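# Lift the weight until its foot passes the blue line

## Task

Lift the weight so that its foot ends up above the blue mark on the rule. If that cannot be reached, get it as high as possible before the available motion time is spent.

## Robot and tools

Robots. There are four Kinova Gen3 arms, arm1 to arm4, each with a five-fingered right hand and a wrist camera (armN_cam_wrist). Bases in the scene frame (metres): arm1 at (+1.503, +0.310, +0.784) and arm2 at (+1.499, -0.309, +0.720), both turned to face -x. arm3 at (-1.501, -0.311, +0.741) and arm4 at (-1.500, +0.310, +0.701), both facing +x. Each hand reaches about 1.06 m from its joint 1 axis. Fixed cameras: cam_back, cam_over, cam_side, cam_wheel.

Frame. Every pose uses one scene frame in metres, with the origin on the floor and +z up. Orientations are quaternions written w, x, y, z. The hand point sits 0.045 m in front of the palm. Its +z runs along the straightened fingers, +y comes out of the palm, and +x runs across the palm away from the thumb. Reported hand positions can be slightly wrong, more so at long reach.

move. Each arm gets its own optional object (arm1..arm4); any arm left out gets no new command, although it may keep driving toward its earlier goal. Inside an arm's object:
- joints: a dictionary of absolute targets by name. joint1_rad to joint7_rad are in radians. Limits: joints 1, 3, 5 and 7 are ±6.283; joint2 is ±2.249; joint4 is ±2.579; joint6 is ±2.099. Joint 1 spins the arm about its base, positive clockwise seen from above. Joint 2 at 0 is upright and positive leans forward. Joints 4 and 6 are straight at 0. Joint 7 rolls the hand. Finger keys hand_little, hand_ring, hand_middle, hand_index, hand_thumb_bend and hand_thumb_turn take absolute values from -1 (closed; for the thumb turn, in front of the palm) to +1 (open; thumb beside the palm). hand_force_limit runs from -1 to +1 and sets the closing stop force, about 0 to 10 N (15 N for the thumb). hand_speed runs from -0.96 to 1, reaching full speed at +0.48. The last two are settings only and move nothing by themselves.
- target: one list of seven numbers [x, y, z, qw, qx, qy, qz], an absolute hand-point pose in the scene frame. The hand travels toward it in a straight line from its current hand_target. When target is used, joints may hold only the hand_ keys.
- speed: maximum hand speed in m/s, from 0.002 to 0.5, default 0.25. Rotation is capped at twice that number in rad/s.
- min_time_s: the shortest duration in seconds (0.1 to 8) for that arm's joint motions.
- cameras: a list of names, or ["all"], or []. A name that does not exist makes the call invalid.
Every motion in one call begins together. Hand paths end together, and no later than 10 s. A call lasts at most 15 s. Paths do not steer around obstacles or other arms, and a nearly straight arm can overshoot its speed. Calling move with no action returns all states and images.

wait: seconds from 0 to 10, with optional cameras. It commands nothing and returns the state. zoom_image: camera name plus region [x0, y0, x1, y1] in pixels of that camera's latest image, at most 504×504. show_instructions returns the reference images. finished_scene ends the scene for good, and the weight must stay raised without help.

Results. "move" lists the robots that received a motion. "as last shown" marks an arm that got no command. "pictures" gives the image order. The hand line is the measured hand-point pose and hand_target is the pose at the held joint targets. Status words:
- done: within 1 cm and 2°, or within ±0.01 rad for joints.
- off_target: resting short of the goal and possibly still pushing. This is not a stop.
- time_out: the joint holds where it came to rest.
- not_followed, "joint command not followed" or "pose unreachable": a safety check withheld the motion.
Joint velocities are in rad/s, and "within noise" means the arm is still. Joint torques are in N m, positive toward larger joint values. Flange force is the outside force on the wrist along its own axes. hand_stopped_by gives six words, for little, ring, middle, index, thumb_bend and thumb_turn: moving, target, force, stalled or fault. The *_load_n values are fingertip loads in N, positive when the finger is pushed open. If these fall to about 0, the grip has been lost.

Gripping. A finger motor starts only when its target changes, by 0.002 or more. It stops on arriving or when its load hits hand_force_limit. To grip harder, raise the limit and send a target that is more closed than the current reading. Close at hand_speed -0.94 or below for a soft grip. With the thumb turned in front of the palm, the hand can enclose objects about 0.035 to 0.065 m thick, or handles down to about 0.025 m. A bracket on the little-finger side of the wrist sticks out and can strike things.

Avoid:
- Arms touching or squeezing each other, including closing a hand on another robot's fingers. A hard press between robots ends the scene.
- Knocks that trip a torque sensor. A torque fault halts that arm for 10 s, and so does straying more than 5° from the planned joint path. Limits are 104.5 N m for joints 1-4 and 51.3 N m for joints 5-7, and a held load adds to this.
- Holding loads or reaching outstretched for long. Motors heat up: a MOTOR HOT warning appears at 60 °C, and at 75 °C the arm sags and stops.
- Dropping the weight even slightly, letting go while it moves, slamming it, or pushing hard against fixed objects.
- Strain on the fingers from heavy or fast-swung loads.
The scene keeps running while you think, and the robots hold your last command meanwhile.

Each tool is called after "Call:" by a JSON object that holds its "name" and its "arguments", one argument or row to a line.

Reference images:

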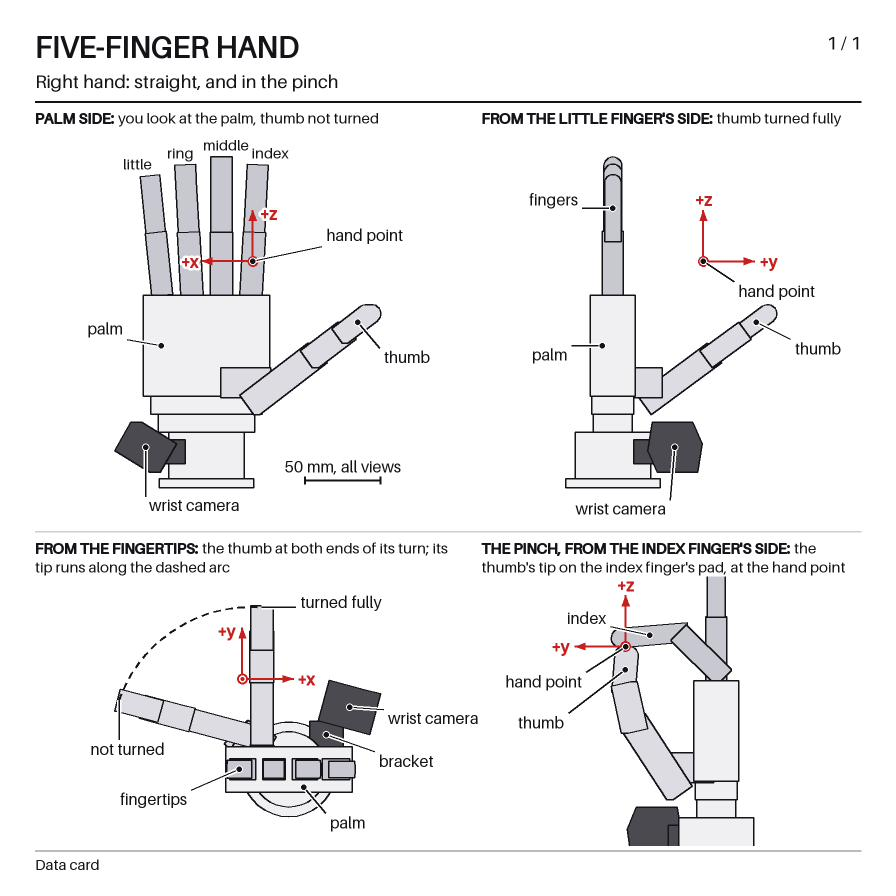

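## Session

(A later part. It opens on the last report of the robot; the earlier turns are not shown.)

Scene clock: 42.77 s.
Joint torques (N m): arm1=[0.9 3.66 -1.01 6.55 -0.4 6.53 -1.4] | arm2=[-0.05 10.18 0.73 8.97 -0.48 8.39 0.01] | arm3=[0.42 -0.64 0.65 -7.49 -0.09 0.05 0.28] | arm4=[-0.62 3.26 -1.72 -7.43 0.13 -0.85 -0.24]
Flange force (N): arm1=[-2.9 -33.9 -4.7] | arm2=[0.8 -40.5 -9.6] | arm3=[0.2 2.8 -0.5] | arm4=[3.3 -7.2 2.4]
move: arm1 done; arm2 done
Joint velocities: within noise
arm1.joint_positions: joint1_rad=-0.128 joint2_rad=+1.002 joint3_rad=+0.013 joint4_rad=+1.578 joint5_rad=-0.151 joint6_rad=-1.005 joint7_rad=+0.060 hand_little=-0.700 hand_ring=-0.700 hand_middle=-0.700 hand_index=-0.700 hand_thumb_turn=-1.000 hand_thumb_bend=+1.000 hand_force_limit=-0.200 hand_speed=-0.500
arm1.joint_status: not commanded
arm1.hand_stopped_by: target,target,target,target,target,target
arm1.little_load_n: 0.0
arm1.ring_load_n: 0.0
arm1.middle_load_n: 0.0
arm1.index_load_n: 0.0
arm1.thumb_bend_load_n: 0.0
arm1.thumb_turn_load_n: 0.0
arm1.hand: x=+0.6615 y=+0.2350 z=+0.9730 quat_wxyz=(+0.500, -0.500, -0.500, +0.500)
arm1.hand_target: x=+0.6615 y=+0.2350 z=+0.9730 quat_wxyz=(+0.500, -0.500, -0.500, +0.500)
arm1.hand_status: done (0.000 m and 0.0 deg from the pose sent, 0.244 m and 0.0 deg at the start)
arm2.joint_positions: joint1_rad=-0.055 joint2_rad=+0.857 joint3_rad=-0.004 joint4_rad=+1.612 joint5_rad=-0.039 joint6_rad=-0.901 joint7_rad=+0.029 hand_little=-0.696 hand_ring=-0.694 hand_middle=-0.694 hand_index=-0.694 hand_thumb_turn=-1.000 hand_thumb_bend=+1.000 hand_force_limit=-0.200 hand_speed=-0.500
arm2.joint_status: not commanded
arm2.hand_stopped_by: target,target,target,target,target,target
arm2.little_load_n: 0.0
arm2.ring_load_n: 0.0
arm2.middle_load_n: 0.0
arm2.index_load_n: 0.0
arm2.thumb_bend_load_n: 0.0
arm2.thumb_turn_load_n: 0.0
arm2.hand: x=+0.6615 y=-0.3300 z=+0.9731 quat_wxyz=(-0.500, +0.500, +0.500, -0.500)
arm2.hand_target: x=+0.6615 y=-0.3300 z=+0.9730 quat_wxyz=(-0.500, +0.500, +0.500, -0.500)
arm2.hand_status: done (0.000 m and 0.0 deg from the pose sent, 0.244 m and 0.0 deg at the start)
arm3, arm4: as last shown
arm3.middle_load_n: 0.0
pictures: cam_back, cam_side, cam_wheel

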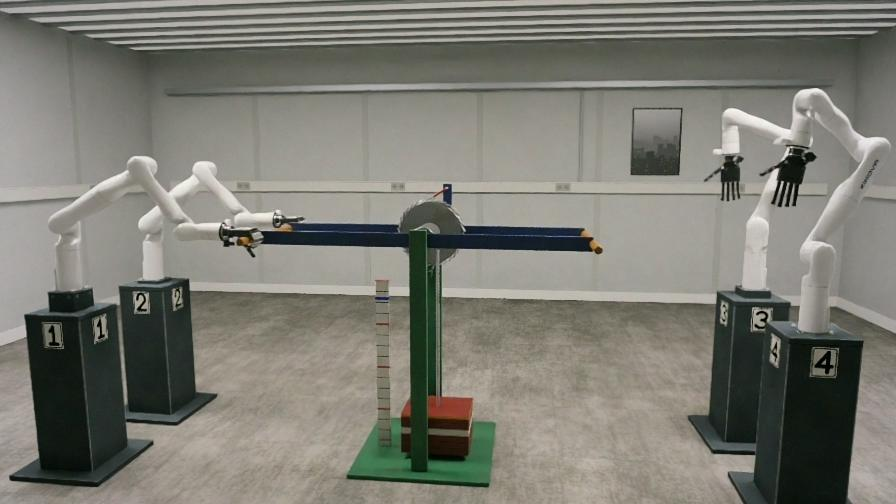

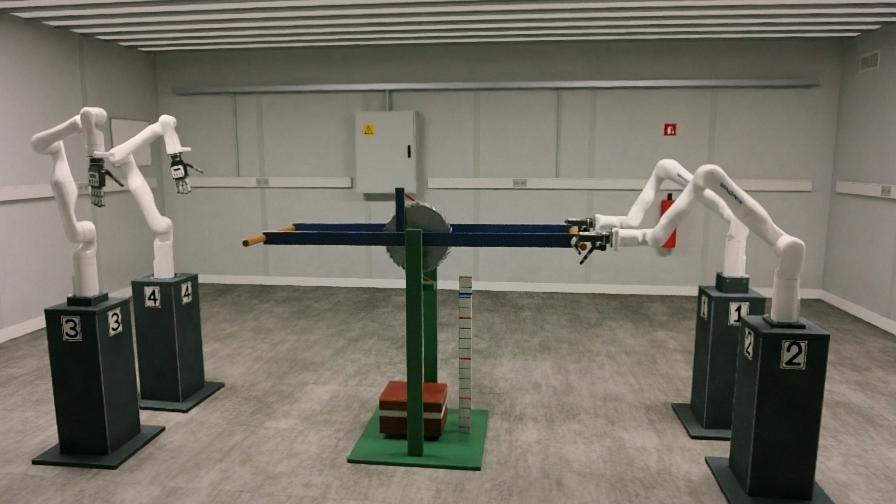

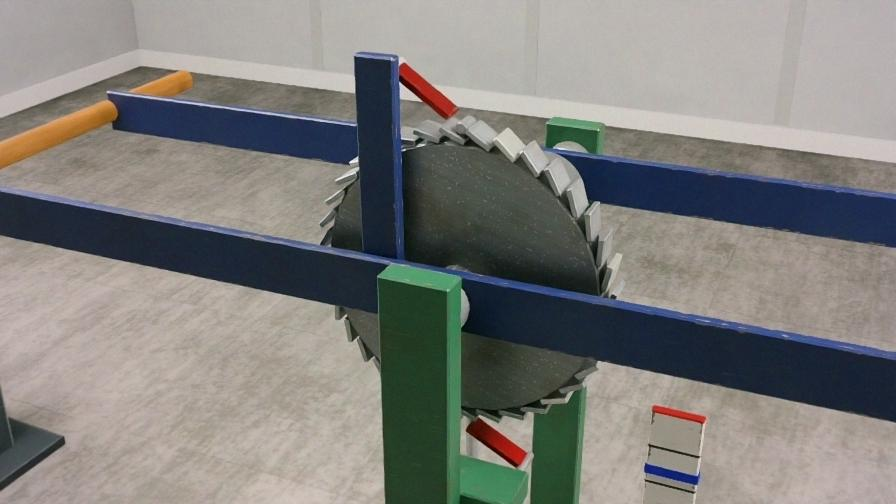

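Call:
{"name": "move", "arguments": {
  "arm1": {"target": [0.6153, 0.235, 0.7206, 0.5, -0.5, -0.5, 0.5], "speed": 0.5},
  "arm2": {"target": [0.6153, -0.33, 0.7206, 0.5, -0.5, -0.5, 0.5], "speed": 0.5},
  "cameras": ["cam_wheel", "cam_side", "cam_back", "arm1_cam_wrist", "arm2_cam_wrist"]
}}

Scene clock: 44.47 s.
Joint torques (N m): arm1=[0.91 1.02 -1.12 6.01 -0.24 6.26 -1.41] | arm2=[-0.38 9.42 0.46 9.12 -0.29 9.01 0.09] | arm3=[0.44 -0.69 0.62 -7.48 -0.03 0.06 0.28] | arm4=[-0.62 3.19 -1.65 -7.4 0.15 -0.87 -0.25]
Flange force (N): arm1=[-2.7 -33.0 -4.3] | arm2=[0.5 -44.5 -9.4] | arm3=[0.1 2.8 -0.5] | arm4=[3.2 -6.9 2.1]
move: arm1 done; arm2 done
Joint velocities: within noise
arm1.joint_positions: joint1_rad=-0.122 joint2_rad=+1.603 joint3_rad=+0.016 joint4_rad=+1.057 joint5_rad=-0.146 joint6_rad=-1.084 joint7_rad=+0.042 hand_little=-0.700 hand_ring=-0.700 hand_middle=-0.700 hand_index=-0.700 hand_thumb_turn=-1.000 hand_thumb_bend=+1.000 hand_force_limit=-0.200 hand_speed=-0.500
arm1.joint_status: not commanded
arm1.hand_stopped_by: target,target,target,target,target,target
arm1.little_load_n: 0.0
arm1.ring_load_n: 0.0
arm1.middle_load_n: 0.0
arm1.index_load_n: 0.0
arm1.thumb_bend_load_n: 0.0
arm1.thumb_turn_load_n: 0.0
arm1.hand: x=+0.6153 y=+0.2350 z=+0.7207 quat_wxyz=(+0.500, -0.500, -0.500, +0.500)
arm1.hand_target: x=+0.6153 y=+0.2350 z=+0.7206 quat_wxyz=(+0.500, -0.500, -0.500, +0.500)
arm1.hand_status: done (0.000 m and 0.0 deg from the pose sent, 0.257 m and 0.0 deg at the start; pose on its path clipped on 12 of 46 steps)
arm2.joint_positions: joint1_rad=-0.054 joint2_rad=+1.435 joint3_rad=+0.001 joint4_rad=+1.231 joint5_rad=-0.031 joint6_rad=-1.098 joint7_rad=+0.016 hand_little=-0.696 hand_ring=-0.694 hand_middle=-0.694 hand_index=-0.694 hand_thumb_turn=-1.000 hand_thumb_bend=+1.000 hand_force_limit=-0.200 hand_speed=-0.500
arm2.joint_status: not commanded
arm2.hand_stopped_by: target,target,target,target,target,target
arm2.little_load_n: 0.0
arm2.ring_load_n: 0.0
arm2.middle_load_n: 0.0
arm2.index_load_n: 0.0
arm2.thumb_bend_load_n: 0.0
arm2.thumb_turn_load_n: 0.0
arm2.hand: x=+0.6153 y=-0.3300 z=+0.7205 quat_wxyz=(-0.500, +0.500, +0.500, -0.500)
arm2.hand_target: x=+0.6153 y=-0.3300 z=+0.7206 quat_wxyz=(-0.500, +0.500, +0.500, -0.500)
arm2.hand_status: done (0.000 m and 0.0 deg from the pose sent, 0.257 m and 0.0 deg at the start; pose on its path clipped on 11 of 46 steps)
arm3.joint_positions: joint1_rad=+0.289 joint2_rad=-0.364 joint3_rad=-0.062 joint4_rad=+1.569 joint5_rad=-0.041 joint6_rad=+1.991 joint7_rad=-1.732 hand_little=+1.000 hand_ring=+1.000 hand_middle=+1.000 hand_index=+1.000 hand_thumb_turn=+1.000 hand_thumb_bend=+1.000 hand_force_limit=+0.000 hand_speed=-0.800
arm3.joint_status: not commanded
arm3.hand_stopped_by: target,target,target,target,target,target
arm3.little_load_n: 0.0
arm3.ring_load_n: 0.0
arm3.middle_load_n: 0.0
arm3.index_load_n: 0.0
arm3.thumb_bend_load_n: 0.0
arm3.thumb_turn_load_n: 0.0
arm3.hand: x=-1.3313 y=-0.2983 z=+1.2084 quat_wxyz=(+0.026, -0.176, -0.984, -0.007)
arm3.hand_target: x=-1.3313 y=-0.2983 z=+1.2084 quat_wxyz=(+0.026, -0.176, -0.984, -0.007)
arm3.hand_status: not commanded
arm4.joint_positions: joint1_rad=-0.216 joint2_rad=-0.456 joint3_rad=-0.052 joint4_rad=+1.422 joint5_rad=+0.006 joint6_rad=+1.998 joint7_rad=-1.918 hand_little=+1.000 hand_ring=+1.000 hand_middle=+1.000 hand_index=+1.000 hand_thumb_turn=+1.000 hand_thumb_bend=+1.000 hand_force_limit=+0.000 hand_speed=-0.800
arm4.joint_status: not commanded
arm4.hand_stopped_by: target,target,target,target,target,target
arm4.little_load_n: 0.0
arm4.ring_load_n: 0.0
arm4.middle_load_n: 0.0
arm4.index_load_n: 0.0
arm4.thumb_bend_load_n: -0.5
arm4.thumb_turn_load_n: 0.0
arm4.hand: x=-1.3317 y=+0.3744 z=+1.2332 quat_wxyz=(-0.088, -0.061, -0.994, -0.012)
arm4.hand_target: x=-1.3317 y=+0.3744 z=+1.2332 quat_wxyz=(-0.088, -0.061, -0.994, -0.012)
arm4.hand_status: not commanded
pictures: arm1_cam_wrist, arm2_cam_wrist, cam_back, cam_side, cam_wheel
arm1_cam_wrist: T_world_to_cam=[[-0.04163, 0.25559, -0.96589, 0.66253], [0.52131, -0.81915, -0.23922, 0.04251], [-0.85235, -0.51349, -0.09914, 0.82833]] pos_world=[0.71145, 0.29082, 0.73221]
arm2_cam_wrist: T_world_to_cam=[[0.0061, 0.29973, -0.954, 0.77794], [0.4931, -0.83087, -0.25789, -0.38972], [-0.86995, -0.46885, -0.15286, 0.60957]] pos_world=[0.71772, -0.27119, 0.73483]

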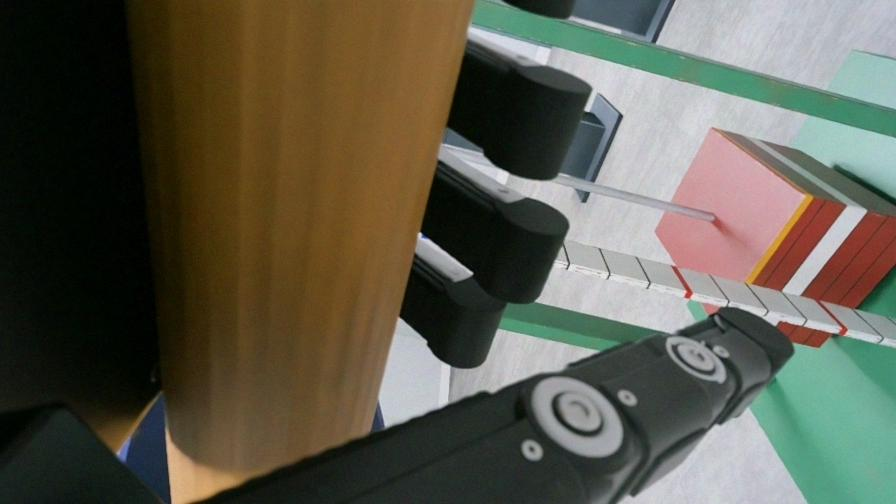

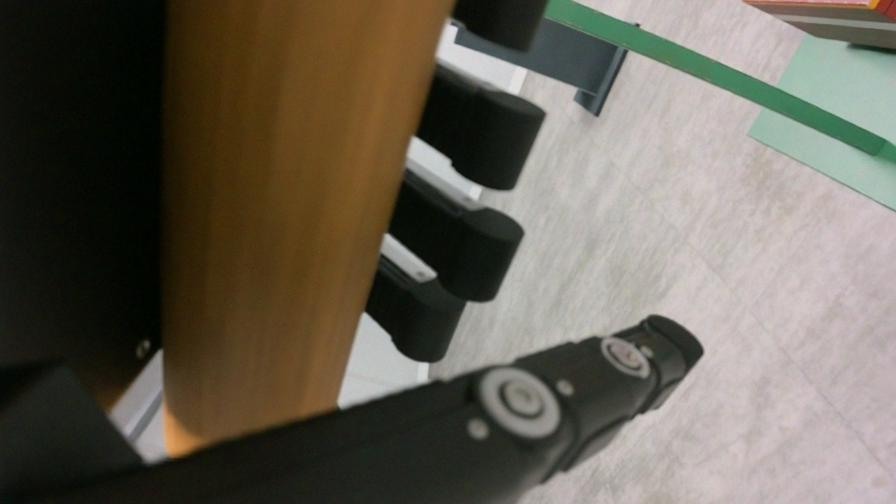

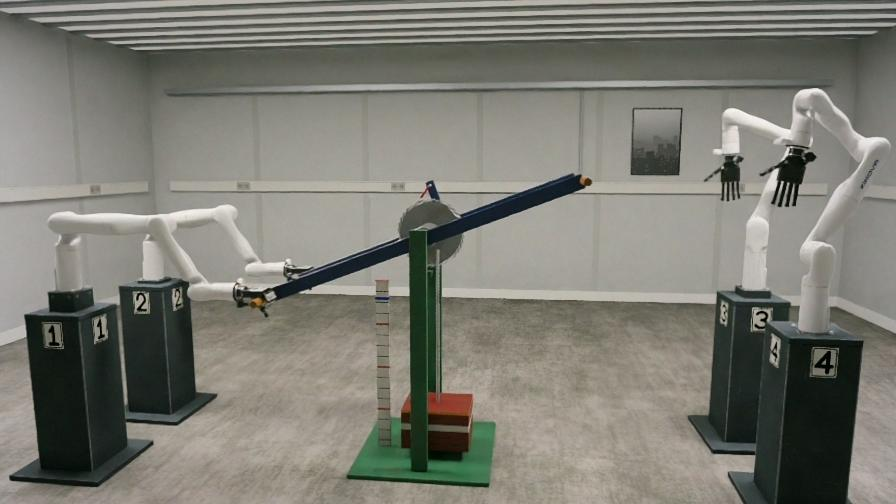

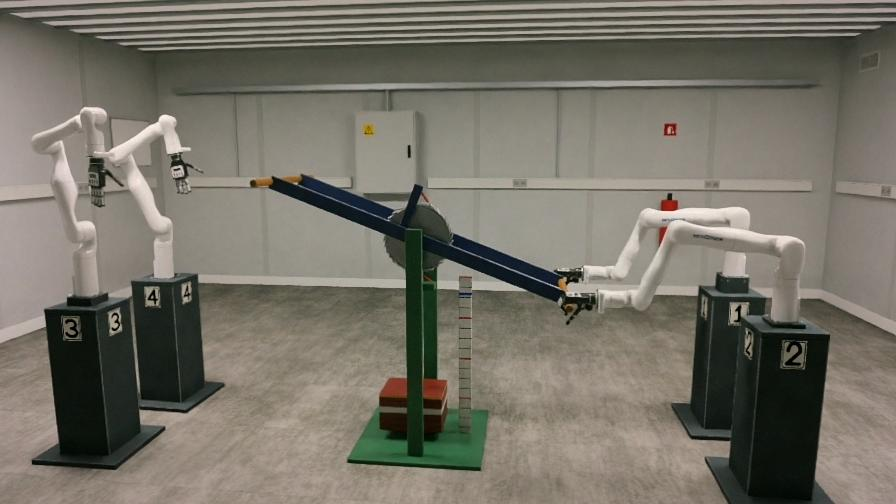

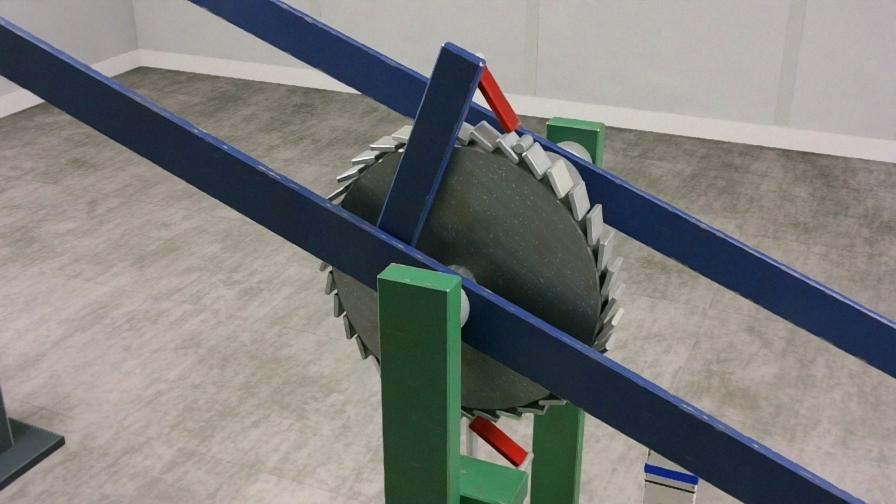

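Call:
{"name": "zoom_image", "arguments": {
  "camera": "cam_side",
  "region": [340, 320, 540, 480]
}}

Call:
{"name": "zoom_image", "arguments": {
  "camera": "cam_wheel",
  "region": [380, 90, 640, 280]
}}

Call:
{"name": "zoom_image", "arguments": {
  "camera": "cam_wheel",
  "region": [400, 370, 640, 504]
}}

Scaled by 2.520 from the camera's image (finer frame: 1280x720).

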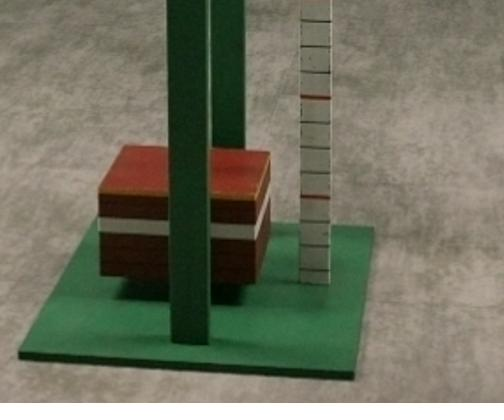

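Scaled by 1.938 from the camera's image (finer frame: 1280x720).

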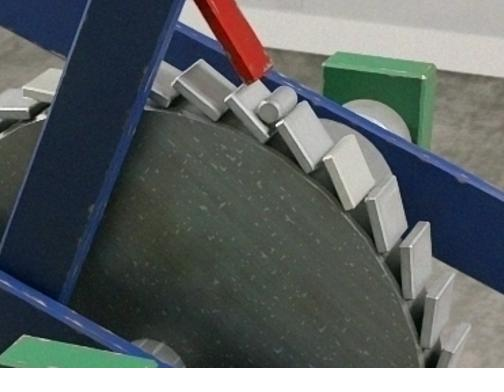

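Scaled by 2.100 from the camera's image (finer frame: 1280x720).

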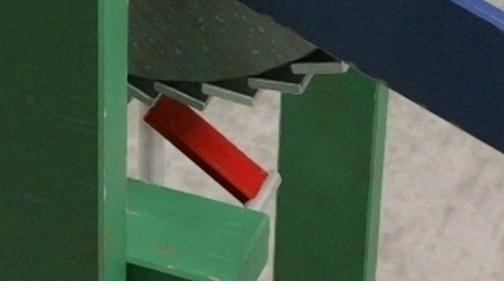

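Call:
{"name": "move", "arguments": {
  "arm1": {"target": [0.654, 0.235, 0.7115, 0.5, -0.5, -0.5, 0.5], "speed": 0.02, "joints": {"hand_little": 1, "hand_ring": 1, "hand_middle": 1, "hand_index": 1, "hand_speed": 0.2}},
  "arm2": {"target": [0.654, -0.33, 0.7115, 0.5, -0.5, -0.5, 0.5], "speed": 0.02, "joints": {"hand_little": 1, "hand_ring": 1, "hand_middle": 1, "hand_index": 1, "hand_speed": 0.2}},
  "arm4": {"joints": {"joint1_rad": 0.04, "joint2_rad": 0.21, "joint3_rad": 0, "joint4_rad": 1.692, "joint5_rad": 0, "joint6_rad": -0.332, "joint7_rad": 0, "hand_thumb_turn": -1, "hand_speed": 0.2}},
  "cameras": ["arm1_cam_wrist", "arm2_cam_wrist", "arm4_cam_wrist", "cam_side", "cam_back", "cam_wheel"]
}}

Scene clock: 49.93 s.
Joint torques (N m): arm1=[-0.4 21.3 -2.78 20.91 -0.35 11.37 -1.03] | arm2=[-0.05 24.74 0.04 23.03 -0.31 13.25 0.11] | arm3=[0.46 -0.66 0.7 -7.49 -0.09 0.07 0.3] | arm4=[-0.63 -12.62 -1.61 -10.28 0.05 -2.82 -0.28]
Flange force (N): arm1=[-2.6 -45.6 25.7] | arm2=[0.4 -52.6 23.3] | arm3=[0.2 3.0 -0.4] | arm4=[-4.1 -1.8 -3.5]
move: arm1 done; arm2 done; arm4 done
Joint velocities: within noise
arm1.joint_positions: joint1_rad=-0.129 joint2_rad=+1.583 joint3_rad=+0.008 joint4_rad=+1.212 joint5_rad=-0.144 joint6_rad=-1.218 joint7_rad=+0.030 hand_little=+1.000 hand_ring=+1.000 hand_middle=+1.000 hand_index=+1.000 hand_thumb_turn=-1.000 hand_thumb_bend=+1.000 hand_force_limit=-0.200 hand_speed=+0.200
arm1.joint_status: all done
arm1.hand_stopped_by: target,target,target,target,target,target
arm1.little_load_n: 0.0
arm1.ring_load_n: 0.0
arm1.middle_load_n: 0.0
arm1.index_load_n: 0.0
arm1.thumb_bend_load_n: 0.0
arm1.thumb_turn_load_n: 0.0
arm1.hand: x=+0.6540 y=+0.2350 z=+0.7115 quat_wxyz=(+0.500, -0.500, -0.500, +0.500)
arm1.hand_target: x=+0.6540 y=+0.2350 z=+0.7115 quat_wxyz=(+0.500, -0.500, -0.500, +0.500)
arm1.hand_status: done (0.000 m and 0.0 deg from the pose sent, 0.040 m and 0.0 deg at the start)
arm2.joint_positions: joint1_rad=-0.053 joint2_rad=+1.418 joint3_rad=-0.004 joint4_rad=+1.379 joint5_rad=-0.029 joint6_rad=-1.229 joint7_rad=+0.016 hand_little=+1.000 hand_ring=+1.000 hand_middle=+1.000 hand_index=+1.000 hand_thumb_turn=-1.000 hand_thumb_bend=+1.000 hand_force_limit=-0.200 hand_speed=+0.200
arm2.joint_status: all done
arm2.hand_stopped_by: target,target,target,target,target,target
arm2.little_load_n: 0.0
arm2.ring_load_n: 0.0
arm2.middle_load_n: 0.5
arm2.index_load_n: 0.5
arm2.thumb_bend_load_n: -0.5
arm2.thumb_turn_load_n: 0.0
arm2.hand: x=+0.6540 y=-0.3300 z=+0.7115 quat_wxyz=(-0.500, +0.500, +0.500, -0.500)
arm2.hand_target: x=+0.6540 y=-0.3300 z=+0.7115 quat_wxyz=(-0.500, +0.500, +0.500, -0.500)
arm2.hand_status: done (0.000 m and 0.0 deg from the pose sent, 0.040 m and 0.0 deg at the start)
arm3: as last shown
arm4.joint_positions: joint1_rad=+0.040 joint2_rad=+0.210 joint3_rad=+0.000 joint4_rad=+1.692 joint5_rad=+0.000 joint6_rad=-0.332 joint7_rad=+0.000 hand_little=+1.000 hand_ring=+1.000 hand_middle=+1.000 hand_index=+1.000 hand_thumb_turn=-1.000 hand_thumb_bend=+1.000 hand_force_limit=+0.000 hand_speed=+0.200
arm4.joint_status: all done
arm4.hand_stopped_by: target,target,target,target,target,target
arm4.little_load_n: 0.0
arm4.ring_load_n: 0.0
arm4.middle_load_n: 0.0
arm4.index_load_n: 0.0
arm4.thumb_bend_load_n: 0.0
arm4.thumb_turn_load_n: 0.0
arm4.hand: x=-0.7946 y=+0.2612 z=+1.2353 quat_wxyz=(-0.480, +0.480, -0.519, +0.519)
arm4.hand_target: x=-0.7946 y=+0.2612 z=+1.2353 quat_wxyz=(-0.480, +0.480, -0.519, +0.519)
arm4.hand_status: not commanded
pictures: arm1_cam_wrist, arm2_cam_wrist, arm4_cam_wrist, cam_back, cam_side, cam_wheel
arm1_cam_wrist: T_world_to_cam=[[-0.04155, 0.25564, -0.96588, 0.65526], [0.52133, -0.81914, -0.23922, 0.02013], [-0.85234, -0.51348, -0.09924, 0.86047]] pos_world=[0.75015, 0.29082, 0.72311]
arm2_cam_wrist: T_world_to_cam=[[0.0059, 0.29969, -0.95402, 0.76923], [0.49301, -0.8309, -0.25797, -0.41092], [-0.87, -0.46882, -0.15266, 0.6418]] pos_world=[0.75642, -0.27109, 0.72583]
arm4_cam_wrist: T_world_to_cam=[[-0.07068, -0.22689, -0.97135, 1.19966], [-0.45347, 0.87466, -0.17131, -0.3763], [0.88847, 0.42837, -0.16471, 0.90977]] pos_world=[-0.89414, 0.21161, 1.25068]

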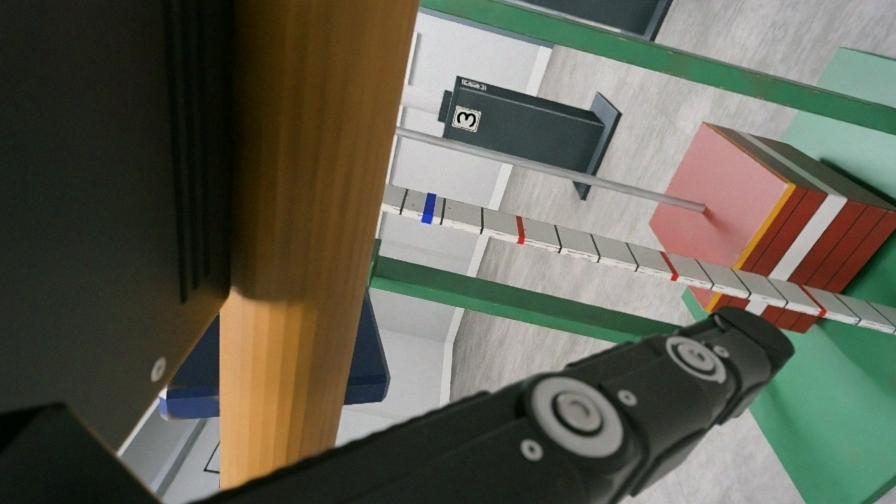

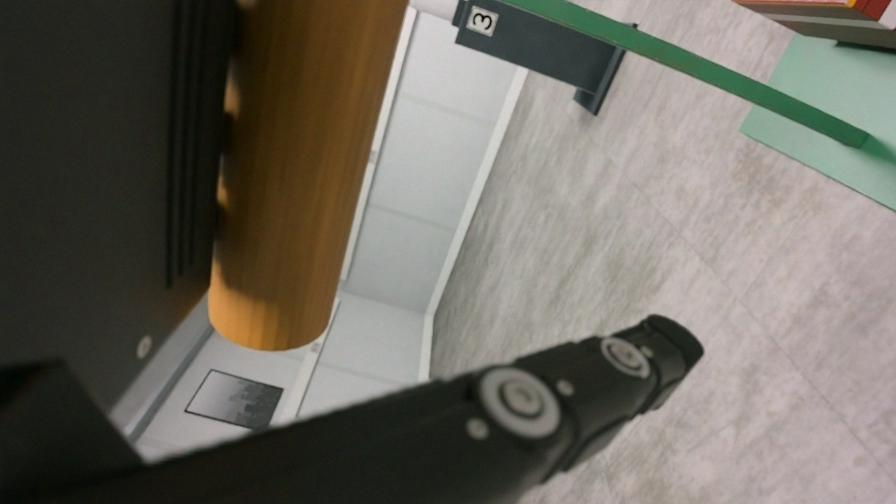

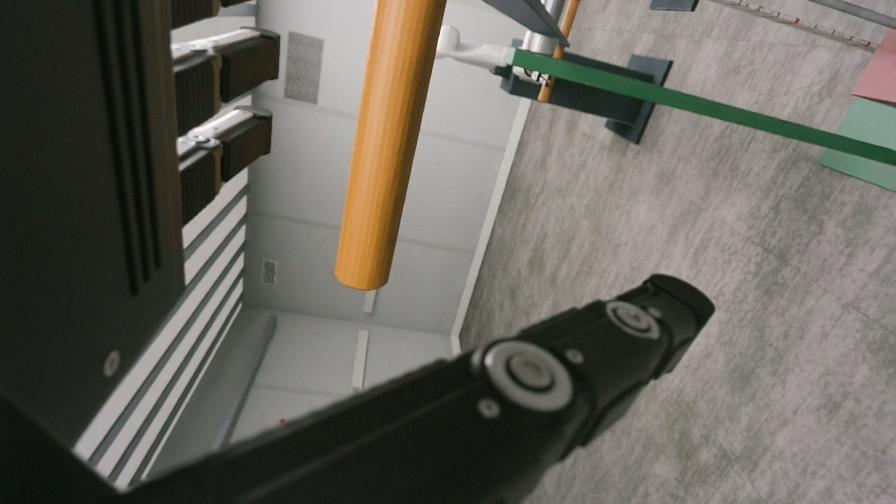

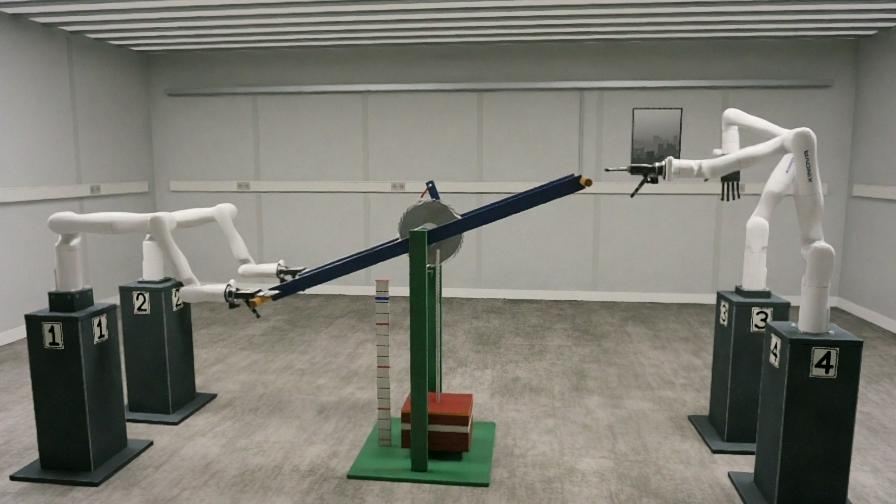

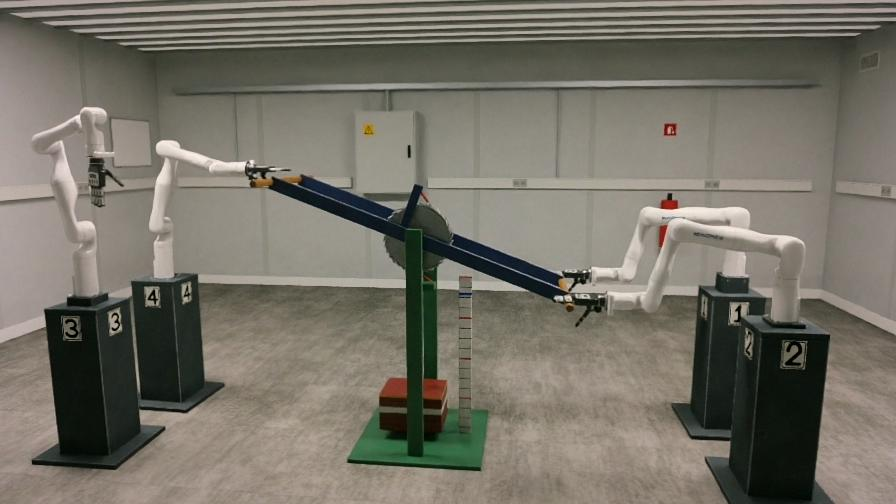

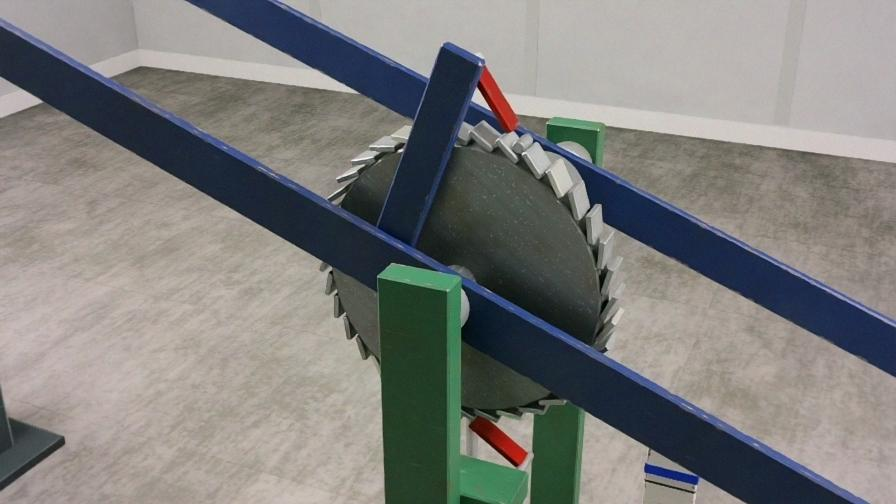

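Call:
{"name": "move", "arguments": {
  "arm4": {"target": [-0.65, 0.31, 1.233, 0.5, -0.5, 0.5, -0.5], "speed": 0.3},
  "cameras": ["arm4_cam_wrist", "cam_side", "cam_back"]
}}

Call:
{"name": "zoom_image", "arguments": {
  "camera": "cam_back",
  "region": [540, 140, 680, 220]
}}

Call:
{"name": "zoom_image", "arguments": {
  "camera": "cam_side",
  "region": [230, 140, 370, 220]
}}

Scene clock: 51.50 s.
Joint torques (N m): arm1=[-0.33 21.62 -2.86 21.12 -0.33 11.41 -1.02] | arm2=[-0.07 24.83 0.12 23.04 -0.34 13.26 0.06] | arm3=[0.41 -0.68 0.65 -7.45 -0.1 0.06 0.27] | arm4=[-0.71 -19.04 -1.64 -10.56 0.03 -2.83 -0.27]
Flange force (N): arm1=[-2.7 -45.9 26.1] | arm2=[0.3 -52.8 23.2] | arm3=[0.1 2.8 -0.6] | arm4=[-5.2 -1.2 -3.0]
move: arm4 done
Joint velocities: within noise
arm1, arm2, arm3: as last shown
arm1.little_load_n: 0.5
arm2.index_load_n: 0.0
arm2.thumb_bend_load_n: 0.0
arm4.joint_positions: joint1_rad=-0.009 joint2_rad=+0.546 joint3_rad=-0.032 joint4_rad=+1.192 joint5_rad=+0.012 joint6_rad=-0.167 joint7_rad=+0.005 hand_little=+1.000 hand_ring=+1.000 hand_middle=+1.000 hand_index=+1.000 hand_thumb_turn=-1.000 hand_thumb_bend=+1.000 hand_force_limit=+0.000 hand_speed=+0.200
arm4.joint_status: not commanded
arm4.hand_stopped_by: target,target,target,target,target,target
arm4.little_load_n: 0.0
arm4.ring_load_n: 0.0
arm4.middle_load_n: 0.0
arm4.index_load_n: 0.0
arm4.thumb_bend_load_n: 0.0
arm4.thumb_turn_load_n: 0.0
arm4.hand: x=-0.6500 y=+0.3100 z=+1.2330 quat_wxyz=(-0.500, +0.500, -0.500, +0.500)
arm4.hand_target: x=-0.6500 y=+0.3100 z=+1.2330 quat_wxyz=(-0.500, +0.500, -0.500, +0.500)
arm4.hand_status: done (0.000 m and 0.0 deg from the pose sent, 0.153 m and 4.5 deg at the start)
pictures: arm4_cam_wrist, cam_back, cam_side
arm4_cam_wrist: T_world_to_cam=[[-0.0531, -0.23185, -0.9713, 1.23169], [-0.52001, 0.83681, -0.17131, -0.38532], [0.85251, 0.49599, -0.165, 0.71608]] pos_world=[-0.74543, 0.25284, 1.24848]

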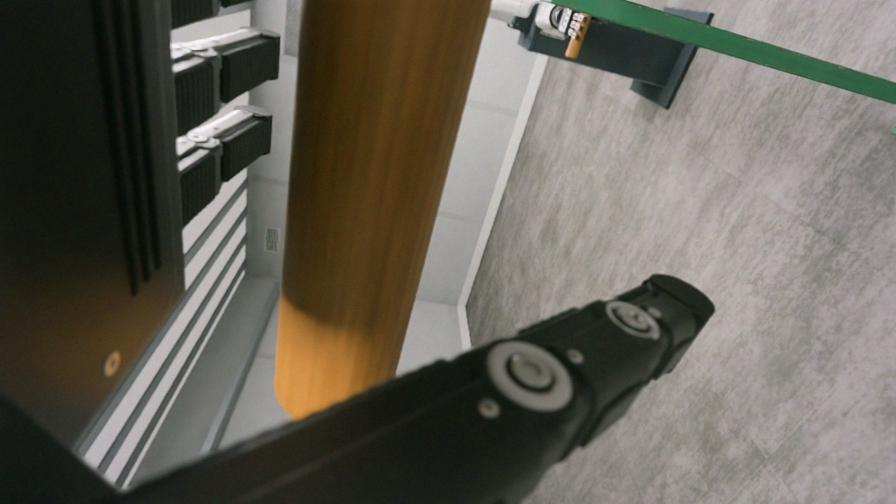

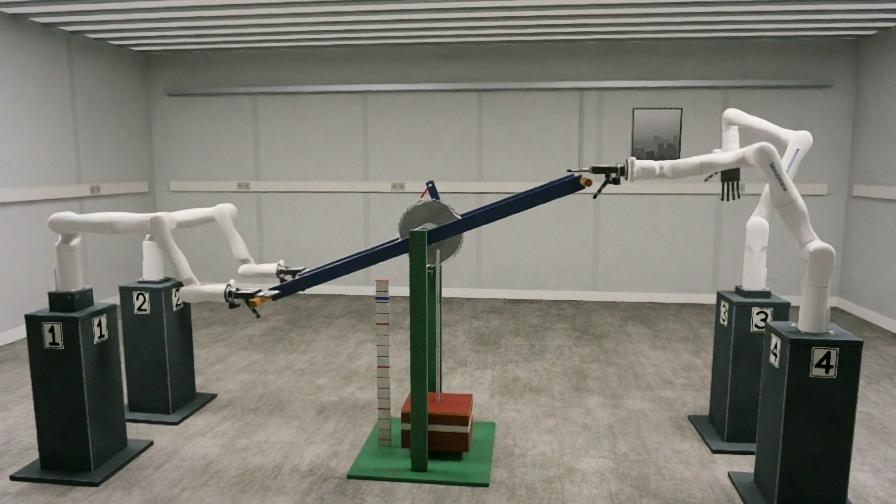

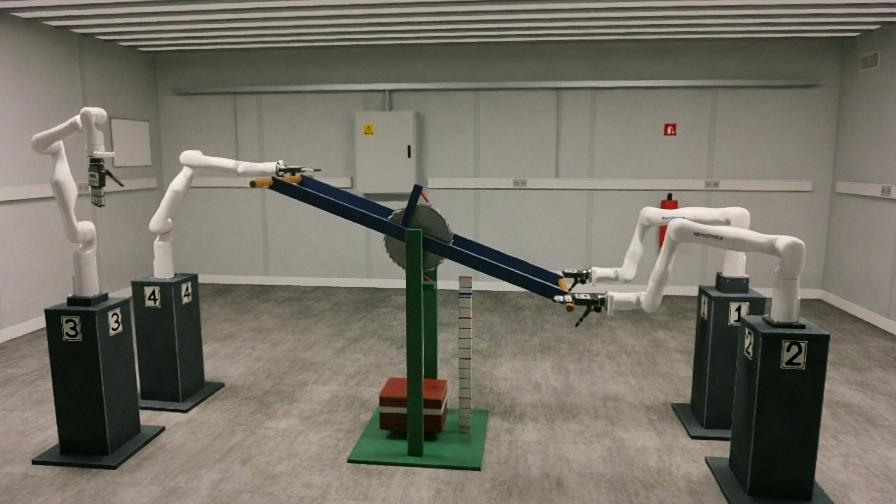

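Scaled by 3.600 from the camera's image (finer frame: 1280x720).

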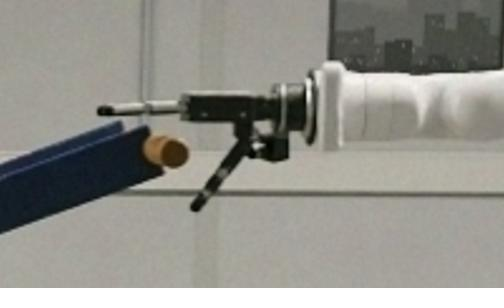

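Scaled by 3.600 from the camera's image (finer frame: 1280x720).

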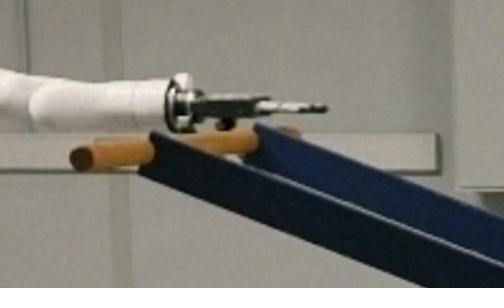

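Call:
{"name": "move", "arguments": {
  "arm1": {"target": [0.654, 0.235, 1.234, 0.5, -0.5, -0.5, 0.5], "speed": 0.38},
  "arm2": {"target": [0.654, -0.33, 1.234, 0.5, -0.5, -0.5, 0.5], "speed": 0.38},
  "arm4": {"target": [-0.65, 0.31, 0.708, 0.5, -0.5, 0.5, -0.5], "speed": 0.38},
  "cameras": ["arm1_cam_wrist", "arm2_cam_wrist", "arm4_cam_wrist", "cam_side", "cam_back", "cam_wheel"]
}}

Call:
{"name": "zoom_image", "arguments": {
  "camera": "cam_wheel",
  "region": [300, 70, 520, 200]
}}

Call:
{"name": "zoom_image", "arguments": {
  "camera": "cam_back",
  "region": [540, 260, 680, 340]
}}

Call:
{"name": "zoom_image", "arguments": {
  "camera": "cam_side",
  "region": [540, 140, 640, 210]
}}

Scene clock: 54.00 s.
Joint torques (N m): arm1=[1.14 -20.36 1.13 -10.01 0.33 -2.39 -0.79] | arm2=[-0.33 -19.22 1.35 -11.28 -0.11 -2.44 0.07] | arm3=[0.42 -0.67 0.66 -7.49 -0.06 0.04 0.3] | arm4=[-0.64 -22.87 -1.64 -5.83 0.15 -2.83 -0.29]
Flange force (N): arm1=[-4.4 -0.7 -1.2] | arm2=[5.3 2.4 -6.0] | arm3=[0.2 2.9 -0.5] | arm4=[1.4 -3.6 -1.6]
move: arm1 done; arm2 done; arm4 done
TORQUE WARNING: arm4's joint2_rad reached its warning level (56.7 N m). A warning alone does not stop the arm.
Joint velocities: within noise
arm1.joint_positions: joint1_rad=-0.163 joint2_rad=+0.614 joint3_rad=+0.086 joint4_rad=+1.361 joint5_rad=-0.254 joint6_rad=-0.401 joint7_rad=+0.174 hand_little=+1.000 hand_ring=+1.000 hand_middle=+1.000 hand_index=+1.000 hand_thumb_turn=-1.000 hand_thumb_bend=+1.000 hand_force_limit=-0.200 hand_speed=+0.200
arm1.joint_status: not commanded
arm1.hand_stopped_by: target,target,target,target,target,target
arm1.little_load_n: 0.0
arm1.ring_load_n: 0.0
arm1.middle_load_n: 0.0
arm1.index_load_n: 0.0
arm1.thumb_bend_load_n: 0.0
arm1.thumb_turn_load_n: 0.0
arm1.hand: x=+0.6540 y=+0.2350 z=+1.2340 quat_wxyz=(+0.500, -0.500, -0.500, +0.500)
arm1.hand_target: x=+0.6540 y=+0.2350 z=+1.2340 quat_wxyz=(+0.500, -0.500, -0.500, +0.500)
arm1.hand_status: done (0.000 m and 0.0 deg from the pose sent, 0.523 m and 0.0 deg at the start)
arm2.joint_positions: joint1_rad=-0.084 joint2_rad=+0.535 joint3_rad=+0.045 joint4_rad=+1.266 joint5_rad=-0.080 joint6_rad=-0.232 joint7_rad=+0.057 hand_little=+1.000 hand_ring=+1.000 hand_middle=+1.000 hand_index=+1.000 hand_thumb_turn=-1.000 hand_thumb_bend=+1.000 hand_force_limit=-0.200 hand_speed=+0.200
arm2.joint_status: not commanded
arm2.hand_stopped_by: target,target,target,target,target,target
arm2.little_load_n: 0.0
arm2.ring_load_n: 0.0
arm2.middle_load_n: 0.0
arm2.index_load_n: 0.0
arm2.thumb_bend_load_n: 0.0
arm2.thumb_turn_load_n: 0.0
arm2.hand: x=+0.6540 y=-0.3300 z=+1.2339 quat_wxyz=(-0.500, +0.500, +0.500, -0.500)
arm2.hand_target: x=+0.6540 y=-0.3300 z=+1.2340 quat_wxyz=(-0.500, +0.500, +0.500, -0.500)
arm2.hand_status: done (0.000 m and 0.0 deg from the pose sent, 0.522 m and 0.0 deg at the start)
arm3: as last shown
arm4.joint_positions: joint1_rad=-0.005 joint2_rad=+1.391 joint3_rad=-0.037 joint4_rad=+1.376 joint5_rad=+0.029 joint6_rad=-1.196 joint7_rad=+0.026 hand_little=+1.000 hand_ring=+1.000 hand_middle=+1.000 hand_index=+1.000 hand_thumb_turn=-1.000 hand_thumb_bend=+1.000 hand_force_limit=+0.000 hand_speed=+0.200
arm4.joint_status: not commanded
arm4.hand_stopped_by: target,target,target,target,target,target
arm4.little_load_n: 0.0
arm4.ring_load_n: 0.0
arm4.middle_load_n: 0.0
arm4.index_load_n: 0.0
arm4.thumb_bend_load_n: 0.0
arm4.thumb_turn_load_n: 0.0
arm4.hand: x=-0.6500 y=+0.3100 z=+0.7080 quat_wxyz=(-0.500, +0.500, -0.500, +0.500)
arm4.hand_target: x=-0.6500 y=+0.3100 z=+0.7080 quat_wxyz=(-0.500, +0.500, -0.500, +0.500)
arm4.hand_status: done (0.000 m and 0.0 deg from the pose sent, 0.525 m and 0.0 deg at the start)
pictures: arm1_cam_wrist, arm2_cam_wrist, arm4_cam_wrist, cam_back, cam_side, cam_wheel
arm1_cam_wrist: T_world_to_cam=[[-0.04155, 0.25563, -0.96588, 1.15985], [0.52137, -0.81911, -0.23922, 0.14506], [-0.85232, -0.51353, -0.09924, 0.91232]] pos_world=[0.75015, 0.29082, 1.24551]
arm2_cam_wrist: T_world_to_cam=[[0.00603, 0.29966, -0.95403, 1.26761], [0.49303, -0.83091, -0.25788, -0.27628], [-0.86999, -0.46881, -0.15275, 0.72168]] pos_world=[0.75642, -0.27109, 1.24833]
arm4_cam_wrist: T_world_to_cam=[[-0.05311, -0.23184, -0.9713, 0.72173], [-0.52001, 0.83681, -0.17131, -0.47519], [0.85251, 0.49599, -0.165, 0.6295]] pos_world=[-0.74543, 0.25274, 0.72348]

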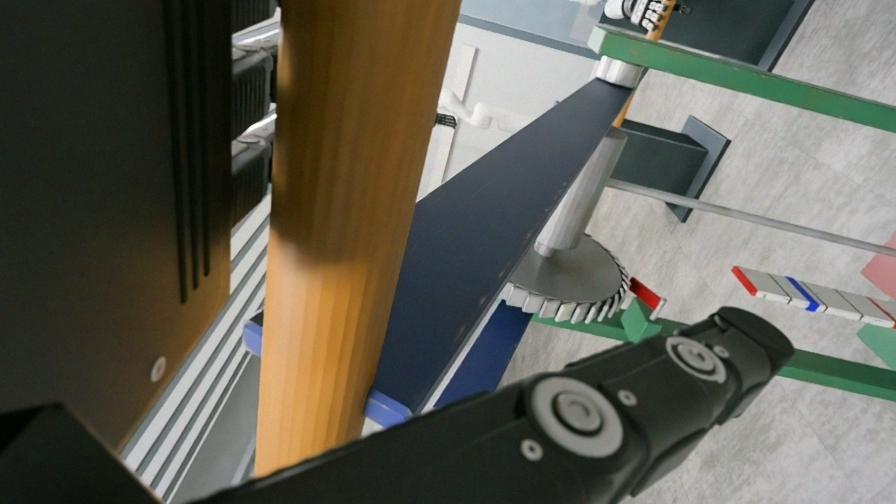

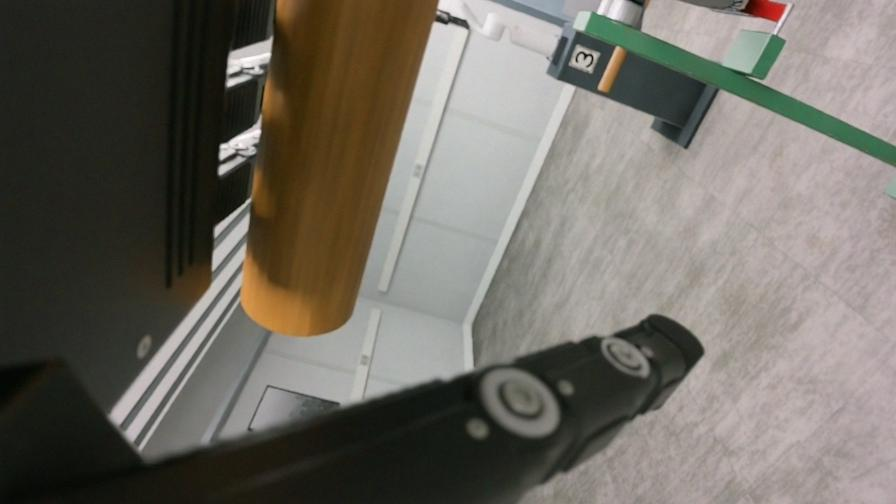

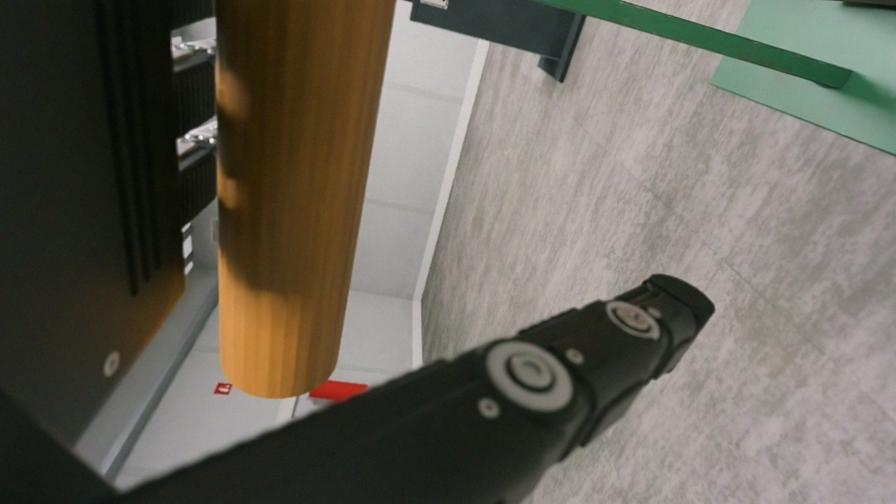

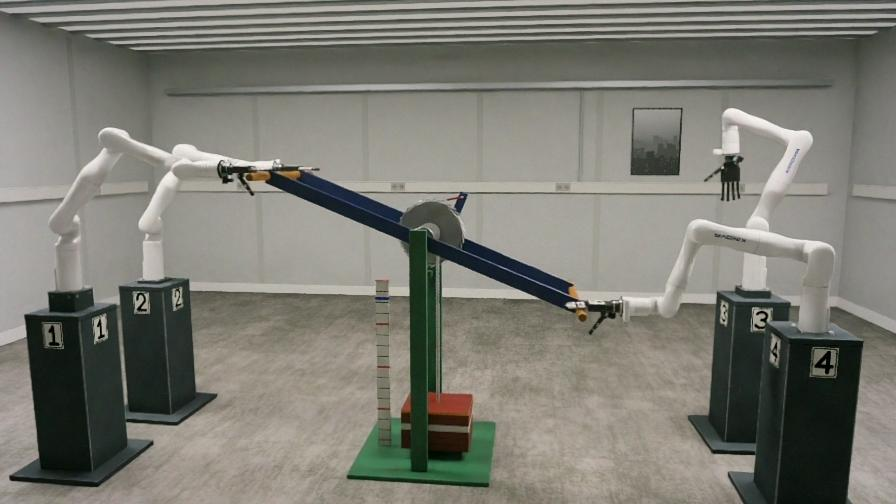

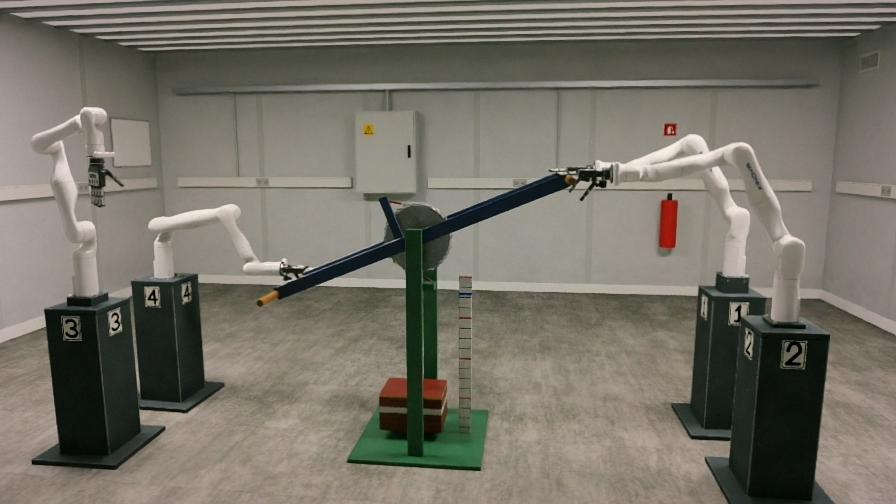

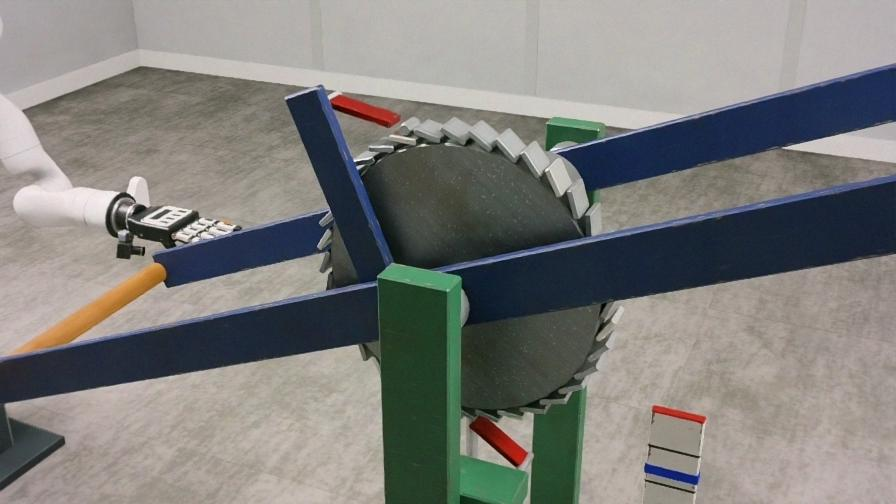

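Scaled by 2.291 from the camera's image (finer frame: 1280x720).

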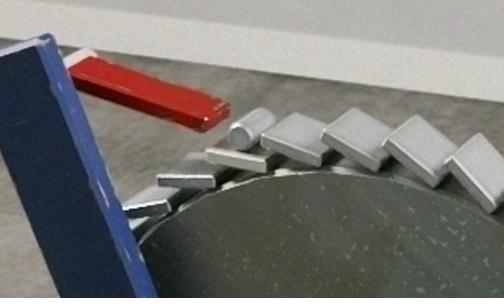

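Scaled by 3.600 from the camera's image (finer frame: 1280x720).

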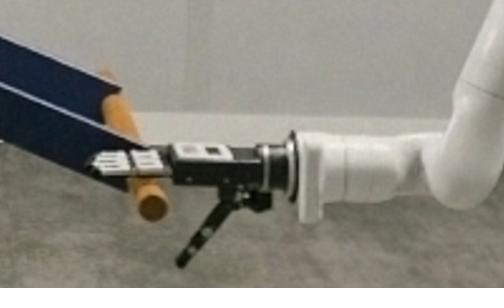

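Scaled by 5.040 from the camera's image (finer frame: 1280x720).

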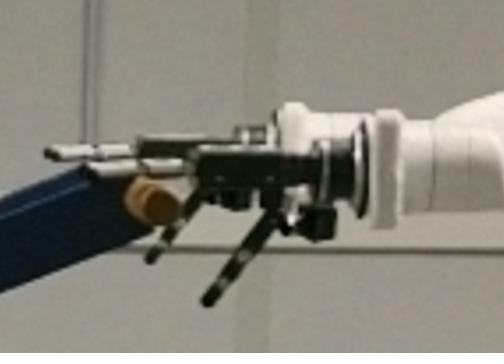

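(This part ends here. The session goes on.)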